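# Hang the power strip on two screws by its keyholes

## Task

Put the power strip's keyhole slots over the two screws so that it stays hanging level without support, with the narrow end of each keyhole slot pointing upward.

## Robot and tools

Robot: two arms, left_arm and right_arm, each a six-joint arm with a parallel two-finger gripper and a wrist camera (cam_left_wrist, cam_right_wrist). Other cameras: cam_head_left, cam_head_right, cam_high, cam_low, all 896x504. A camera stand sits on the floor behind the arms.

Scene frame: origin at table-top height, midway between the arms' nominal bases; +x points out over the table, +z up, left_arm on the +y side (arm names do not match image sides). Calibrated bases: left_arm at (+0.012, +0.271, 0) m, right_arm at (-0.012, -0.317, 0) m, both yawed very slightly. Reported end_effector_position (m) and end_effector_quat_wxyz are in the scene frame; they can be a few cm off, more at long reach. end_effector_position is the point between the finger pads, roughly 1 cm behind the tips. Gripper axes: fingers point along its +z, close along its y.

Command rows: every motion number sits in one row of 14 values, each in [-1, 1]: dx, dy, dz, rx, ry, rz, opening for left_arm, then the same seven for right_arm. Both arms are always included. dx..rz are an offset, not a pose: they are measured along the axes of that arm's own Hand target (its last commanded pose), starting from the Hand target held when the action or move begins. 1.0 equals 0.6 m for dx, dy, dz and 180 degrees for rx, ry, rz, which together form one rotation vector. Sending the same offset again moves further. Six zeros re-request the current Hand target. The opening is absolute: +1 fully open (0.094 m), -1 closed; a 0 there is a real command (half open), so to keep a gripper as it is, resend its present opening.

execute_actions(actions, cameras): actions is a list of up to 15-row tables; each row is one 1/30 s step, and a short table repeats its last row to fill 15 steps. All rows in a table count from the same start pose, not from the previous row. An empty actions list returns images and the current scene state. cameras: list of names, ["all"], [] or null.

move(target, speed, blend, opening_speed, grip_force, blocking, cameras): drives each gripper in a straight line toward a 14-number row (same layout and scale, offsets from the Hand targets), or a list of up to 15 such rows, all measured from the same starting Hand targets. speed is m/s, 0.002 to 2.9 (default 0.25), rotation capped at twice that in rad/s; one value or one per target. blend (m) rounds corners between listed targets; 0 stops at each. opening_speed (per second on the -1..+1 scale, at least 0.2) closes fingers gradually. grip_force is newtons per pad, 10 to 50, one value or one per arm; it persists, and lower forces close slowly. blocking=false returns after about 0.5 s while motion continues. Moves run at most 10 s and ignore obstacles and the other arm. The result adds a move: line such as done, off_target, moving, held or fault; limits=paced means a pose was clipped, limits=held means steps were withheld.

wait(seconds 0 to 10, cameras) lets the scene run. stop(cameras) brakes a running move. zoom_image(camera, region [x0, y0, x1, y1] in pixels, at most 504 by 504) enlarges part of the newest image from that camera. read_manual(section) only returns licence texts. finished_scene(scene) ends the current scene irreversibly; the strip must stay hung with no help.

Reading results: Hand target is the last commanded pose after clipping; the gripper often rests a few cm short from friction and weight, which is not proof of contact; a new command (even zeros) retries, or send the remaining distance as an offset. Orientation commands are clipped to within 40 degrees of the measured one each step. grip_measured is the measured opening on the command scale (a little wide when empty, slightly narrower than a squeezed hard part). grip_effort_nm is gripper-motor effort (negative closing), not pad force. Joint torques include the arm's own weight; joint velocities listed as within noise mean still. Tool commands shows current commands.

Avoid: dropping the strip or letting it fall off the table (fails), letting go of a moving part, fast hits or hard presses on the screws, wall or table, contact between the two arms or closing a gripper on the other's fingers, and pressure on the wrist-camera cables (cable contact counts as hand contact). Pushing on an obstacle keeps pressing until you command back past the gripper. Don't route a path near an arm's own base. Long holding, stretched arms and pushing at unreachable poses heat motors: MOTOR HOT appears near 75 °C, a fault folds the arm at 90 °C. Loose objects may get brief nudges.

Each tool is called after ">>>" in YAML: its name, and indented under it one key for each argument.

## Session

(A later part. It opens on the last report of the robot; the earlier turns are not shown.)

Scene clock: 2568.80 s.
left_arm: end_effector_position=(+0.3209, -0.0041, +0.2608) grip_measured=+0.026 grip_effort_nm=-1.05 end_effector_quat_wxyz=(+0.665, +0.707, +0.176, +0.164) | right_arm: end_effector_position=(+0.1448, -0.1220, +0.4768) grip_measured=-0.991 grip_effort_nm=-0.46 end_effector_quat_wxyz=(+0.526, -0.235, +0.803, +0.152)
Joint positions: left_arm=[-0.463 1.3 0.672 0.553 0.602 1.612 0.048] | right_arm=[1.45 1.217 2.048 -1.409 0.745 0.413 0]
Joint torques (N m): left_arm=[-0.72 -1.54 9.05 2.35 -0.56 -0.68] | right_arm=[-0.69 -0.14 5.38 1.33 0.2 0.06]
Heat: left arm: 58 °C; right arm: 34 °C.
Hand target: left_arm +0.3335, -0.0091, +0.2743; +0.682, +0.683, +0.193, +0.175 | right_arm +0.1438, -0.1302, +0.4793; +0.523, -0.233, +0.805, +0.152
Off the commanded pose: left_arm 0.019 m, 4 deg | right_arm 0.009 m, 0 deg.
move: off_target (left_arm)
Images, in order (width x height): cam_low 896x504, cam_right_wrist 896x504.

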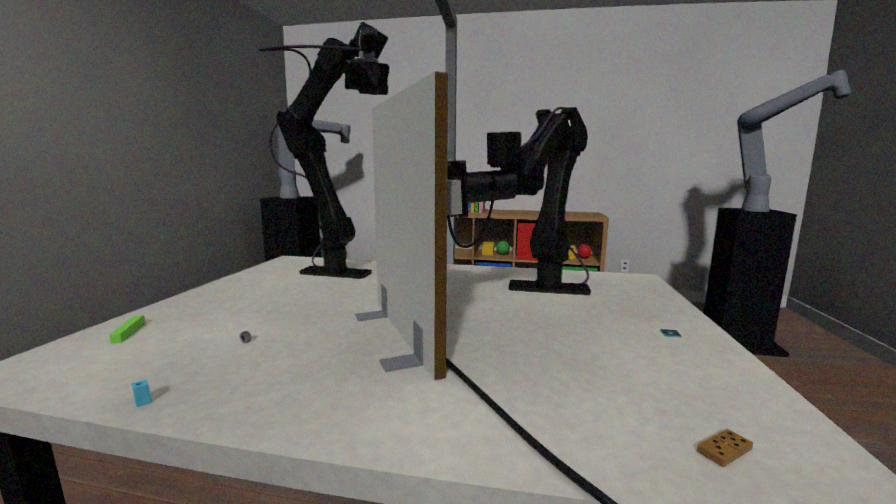

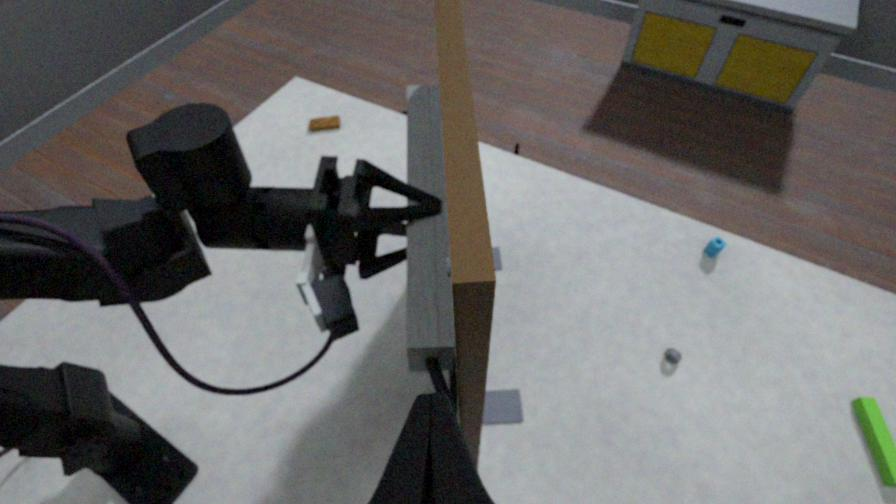

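>>> move:
  target:
    - [0,-0.025,0.0,-0.02,0,0,-0.3,0,0,0,0,0,0,-1]
  speed: 0.03
  cameras: ["cam_right_wrist","cam_low"]

>>> zoom_image:
  camera: "cam_low"
  region: [420, 140, 500, 220]

>>> zoom_image:
  camera: "cam_right_wrist"
  region: [340, 70, 500, 370]

Scene clock: 2575.47 s.
left_arm: end_effector_position=(+0.3212, -0.0050, +0.2590) grip_measured=+0.026 grip_effort_nm=-1.05 end_effector_quat_wxyz=(+0.700, +0.673, +0.163, +0.175) | right_arm: end_effector_position=(+0.1448, -0.1220, +0.4768) grip_measured=-0.991 grip_effort_nm=-0.46 end_effector_quat_wxyz=(+0.526, -0.235, +0.803, +0.152)
Joint positions: left_arm=[-0.463 1.369 0.59 0.83 0.607 1.55 0.048] | right_arm=[1.45 1.217 2.048 -1.409 0.745 0.413 0]
Joint torques (N m): left_arm=[-0.95 -1.48 8.18 1.85 -0.75 -0.4] | right_arm=[-0.75 -0.06 5.29 1.34 0.23 0.1]
Heat: left arm: 58 °C; right arm: 34 °C.
Hand target: left_arm +0.3332, -0.0092, +0.2593; +0.703, +0.662, +0.187, +0.181 | right_arm +0.1438, -0.1302, +0.4793; +0.523, -0.233, +0.805, +0.152
Off the commanded pose: left_arm 0.013 m, 3 deg | right_arm 0.009 m, 0 deg.
move: off_target (left_arm)
Images, in order (width x height): cam_low 896x504, cam_right_wrist 896x504.

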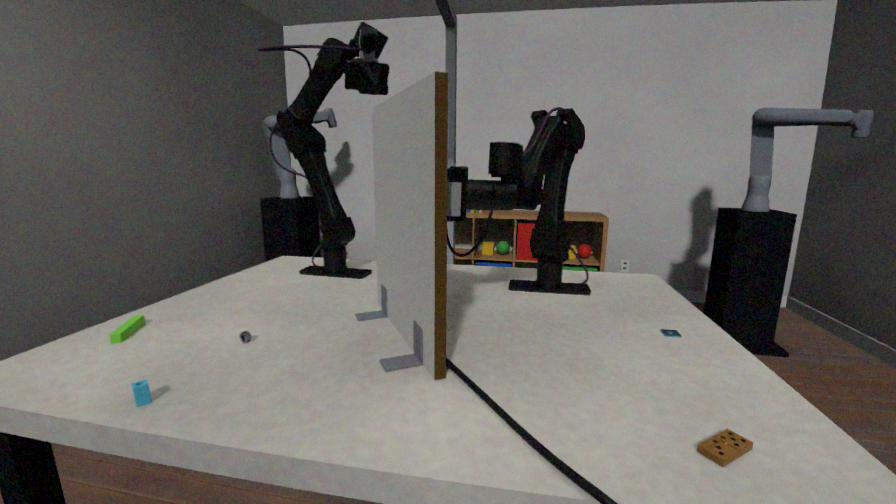

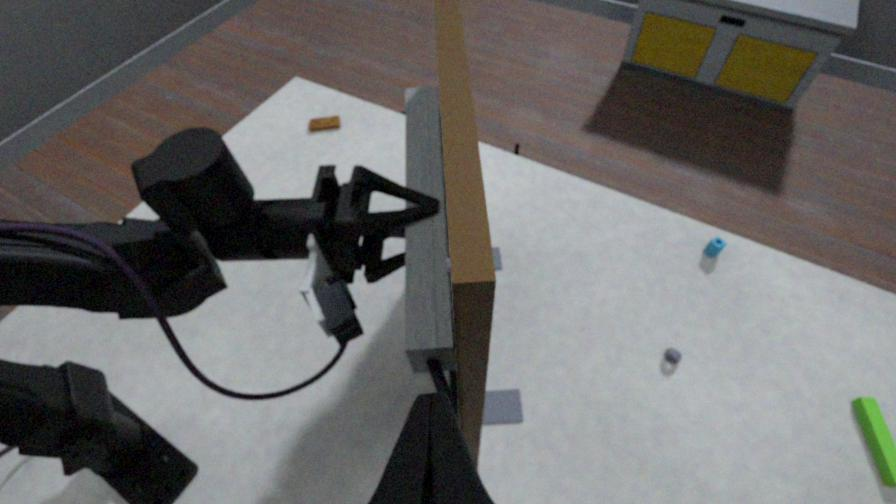

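Scaled by 6.300.

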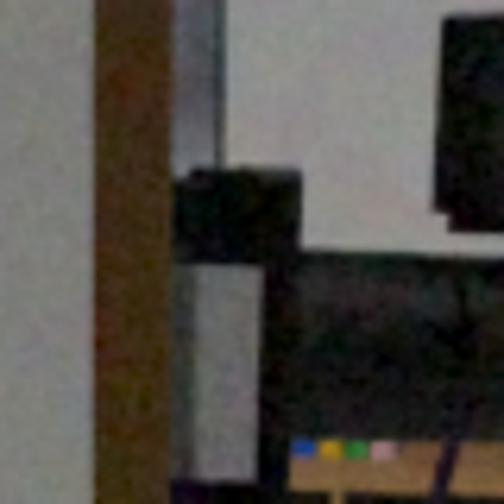

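Scaled by 1.680.

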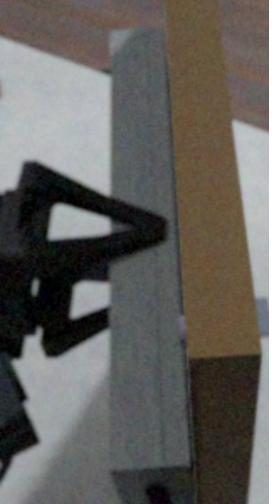

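>>> move:
  target:
    - [0,0,-0.035,0,0,0,-0.3,0,0,0,0,0,0,-1]
  speed: 0.03
  cameras: ["cam_right_wrist"]

>>> zoom_image:
  camera: "cam_right_wrist"
  region: [340, 70, 500, 370]

Scene clock: 2582.30 s.
left_arm: end_effector_position=(+0.3207, -0.0044, +0.2577) grip_measured=+0.025 grip_effort_nm=-1.05 end_effector_quat_wxyz=(+0.702, +0.670, +0.165, +0.176) | right_arm: end_effector_position=(+0.1448, -0.1220, +0.4768) grip_measured=-0.991 grip_effort_nm=-0.46 end_effector_quat_wxyz=(+0.526, -0.235, +0.803, +0.152)
Joint positions: left_arm=[-0.465 1.371 0.58 0.848 0.6 1.544 0.048] | right_arm=[1.45 1.217 2.048 -1.409 0.745 0.413 0]
Joint torques (N m): left_arm=[1.51 -6.49 4.3 1.58 -0.18 -0.39] | right_arm=[-0.69 -0.27 5.37 1.31 0.18 0.09]
Heat: left arm: 58 °C; right arm: 34 °C.
Hand target: left_arm +0.3226, +0.0089, +0.2582; +0.703, +0.662, +0.187, +0.181 | right_arm +0.1438, -0.1302, +0.4793; +0.523, -0.233, +0.805, +0.152
Off the commanded pose: left_arm 0.013 m, 3 deg | right_arm 0.009 m, 0 deg.
move: off_target (left_arm)
Images, in order (width x height): cam_right_wrist 896x504.

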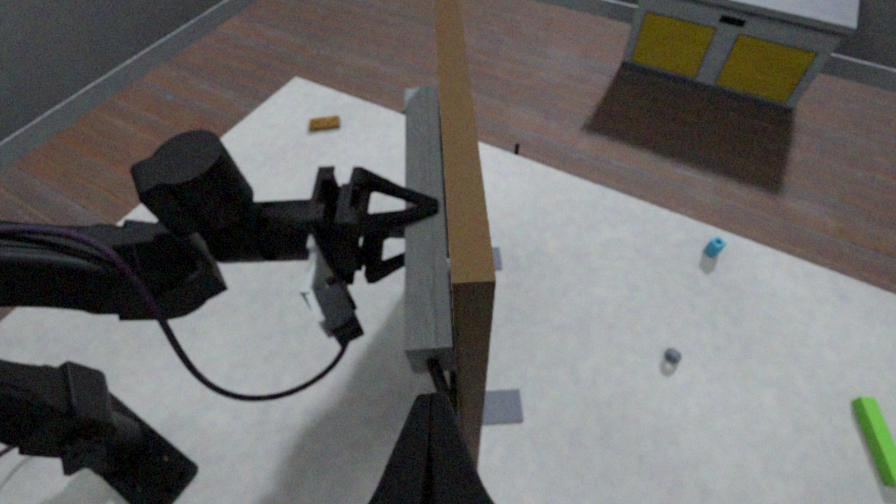

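Scaled by 1.680.

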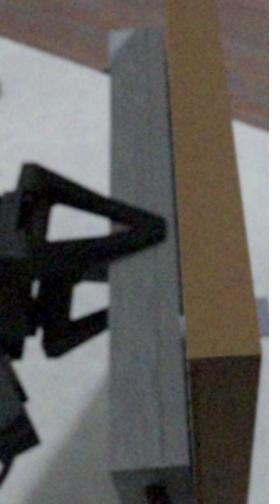

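>>> move:
  target:
    - [0,0.0,0.022,0,0,0,-0.3,0,0,0,0,0,0,-1]
  speed: 0.03

>>> move:
  target:
    - [0,0,0,0,0,0,0.9,0,0,0,0,0,0,-1]
  opening_speed: 0.5
  cameras: ["cam_right_wrist","cam_low"]

>>> zoom_image:
  camera: "cam_right_wrist"
  region: [340, 70, 500, 370]

>>> zoom_image:
  camera: "cam_low"
  region: [420, 140, 500, 220]

Scene clock: 2590.50 s.
left_arm: end_effector_position=(+0.3208, -0.0046, +0.2578) grip_measured=+0.025 grip_effort_nm=-1.05 end_effector_quat_wxyz=(+0.702, +0.670, +0.165, +0.177) | right_arm: end_effector_position=(+0.1448, -0.1220, +0.4768) grip_measured=-0.991 grip_effort_nm=-0.46 end_effector_quat_wxyz=(+0.526, -0.235, +0.803, +0.152)
Joint positions: left_arm=[-0.466 1.371 0.58 0.848 0.597 1.544 0.048] | right_arm=[1.45 1.217 2.048 -1.409 0.745 0.413 0]
Joint torques (N m): left_arm=[-0.36 -3.08 7.19 1.63 -0.49 -0.38] | right_arm=[-0.77 -0.23 5.27 1.32 0.2 0.08]
Heat: left arm: 57 °C; right arm: 33 °C.
Hand target: left_arm +0.3293, -0.0025, +0.2589; +0.703, +0.662, +0.187, +0.181 | right_arm +0.1438, -0.1302, +0.4793; +0.523, -0.233, +0.805, +0.152
Off the commanded pose: left_arm 0.009 m, 3 deg | right_arm 0.009 m, 0 deg.
move: off_target (left_arm)

Scene clock: 2593.40 s.
left_arm: end_effector_position=(+0.3268, -0.0018, +0.2559) grip_measured=+0.898 grip_effort_nm=0.06 end_effector_quat_wxyz=(+0.699, +0.667, +0.182, +0.182) | right_arm: end_effector_position=(+0.1448, -0.1220, +0.4768) grip_measured=-0.991 grip_effort_nm=-0.46 end_effector_quat_wxyz=(+0.526, -0.235, +0.803, +0.152)
Joint positions: left_arm=[-0.465 1.377 0.58 0.849 0.566 1.532 0.089] | right_arm=[1.45 1.217 2.048 -1.409 0.745 0.413 0]
Joint torques (N m): left_arm=[-0.34 -3.7 7.21 1.65 -0.1 -0.21] | right_arm=[-0.77 -0.27 5.26 1.3 0.21 0.07]
Heat: left arm: 57 °C; right arm: 33 °C.
Hand target: left_arm +0.3293, -0.0025, +0.2589; +0.703, +0.662, +0.187, +0.182 | right_arm +0.1438, -0.1302, +0.4793; +0.523, -0.233, +0.805, +0.152
Off the commanded pose: left_arm 0.004 m, 1 deg | right_arm 0.009 m, 0 deg.
move: done
Images, in order (width x height): cam_low 896x504, cam_right_wrist 896x504.

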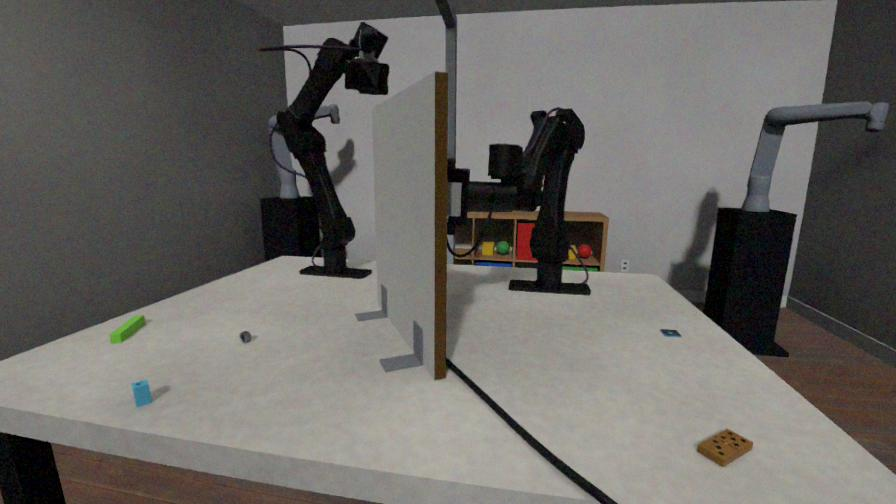

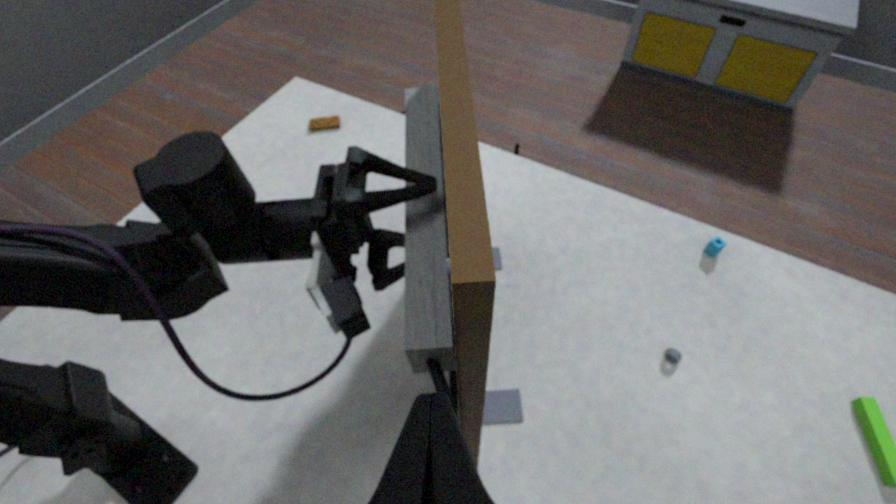

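Scaled by 1.680.

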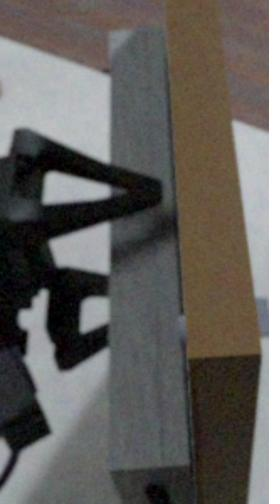

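Scaled by 6.300.

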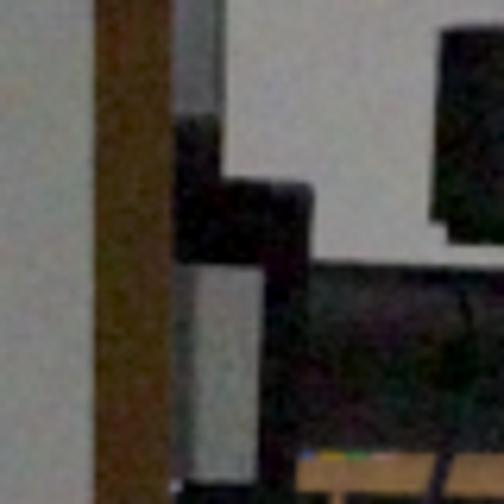

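>>> move:
  target:
    - [0,0.0,-0.22,0,0,0,0.9,0,0,0,0,0,0,-1]
  speed: 0.08
  cameras: ["cam_right_wrist","cam_low","cam_left_wrist"]

>>> zoom_image:
  camera: "cam_right_wrist"
  region: [340, 70, 500, 370]

>>> zoom_image:
  camera: "cam_low"
  region: [420, 140, 500, 220]

Scene clock: 2600.30 s.
left_arm: end_effector_position=(+0.2669, +0.1113, +0.2593) grip_measured=+0.898 grip_effort_nm=0.06 end_effector_quat_wxyz=(+0.706, +0.656, +0.172, +0.203) | right_arm: end_effector_position=(+0.1448, -0.1220, +0.4768) grip_measured=-0.991 grip_effort_nm=-0.46 end_effector_quat_wxyz=(+0.526, -0.235, +0.803, +0.152)
Joint positions: left_arm=[-0.021 0.915 0.296 0.766 0.99 1.471 0.089] | right_arm=[1.45 1.217 2.048 -1.409 0.745 0.413 0]
Joint torques (N m): left_arm=[0.62 -2.43 6.16 0.79 0.11 -0.18] | right_arm=[-0.73 -0.28 5.34 1.32 0.23 0.09]
Heat: left arm: 56 °C; right arm: 33 °C.
Hand target: left_arm +0.2629, +0.1114, +0.2517; +0.703, +0.662, +0.187, +0.181 | right_arm +0.1438, -0.1302, +0.4793; +0.523, -0.233, +0.805, +0.152
Off the commanded pose: left_arm 0.009 m, 3 deg | right_arm 0.009 m, 0 deg.
move: off_target (left_arm)
Images, in order (width x height): cam_low 896x504, cam_left_wrist 896x504, cam_right_wrist 896x504.

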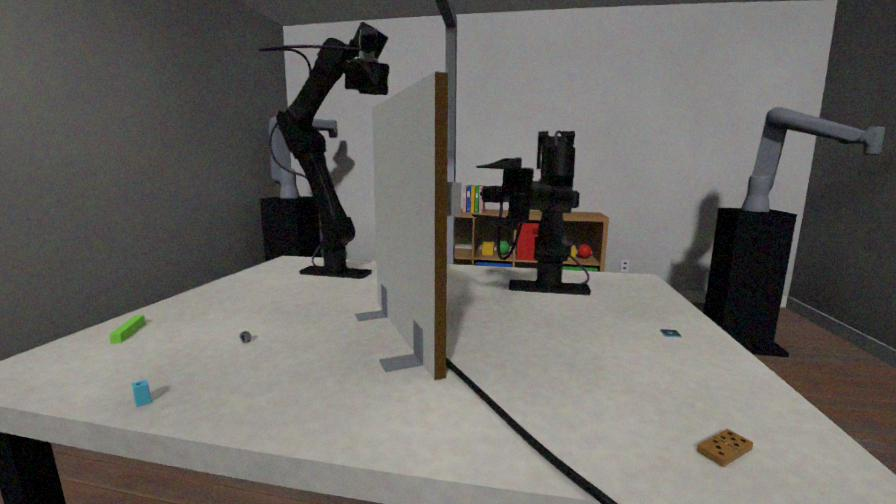

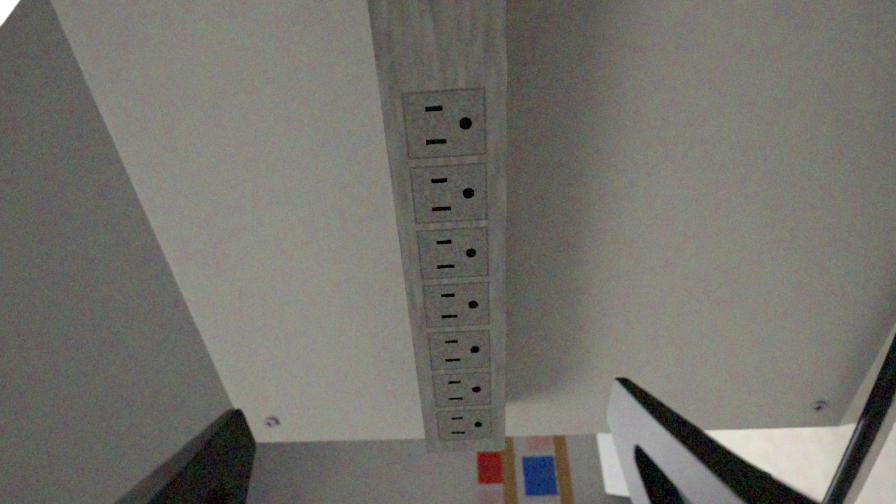

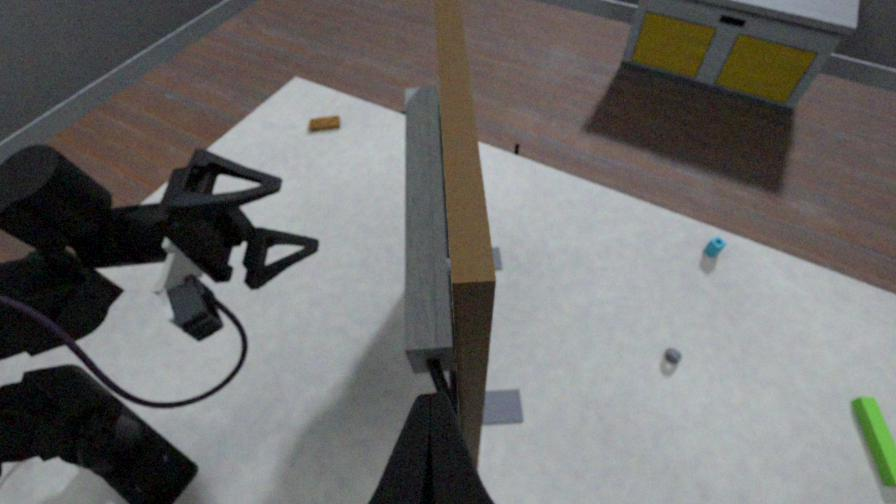

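Scaled by 1.680.

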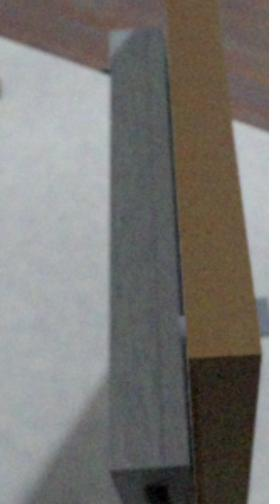

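Scaled by 6.300.

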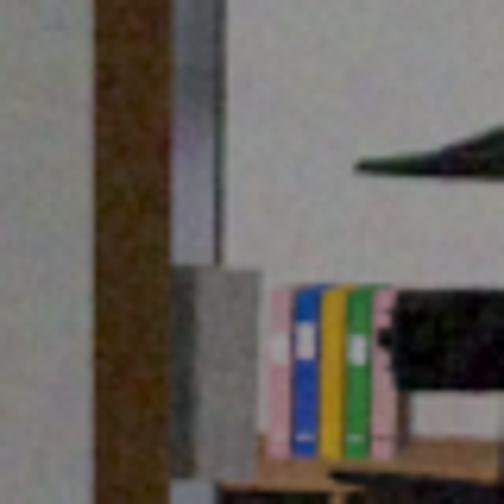

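>>> finished_scene:
  scene: 1

The scene is finished: the task was done.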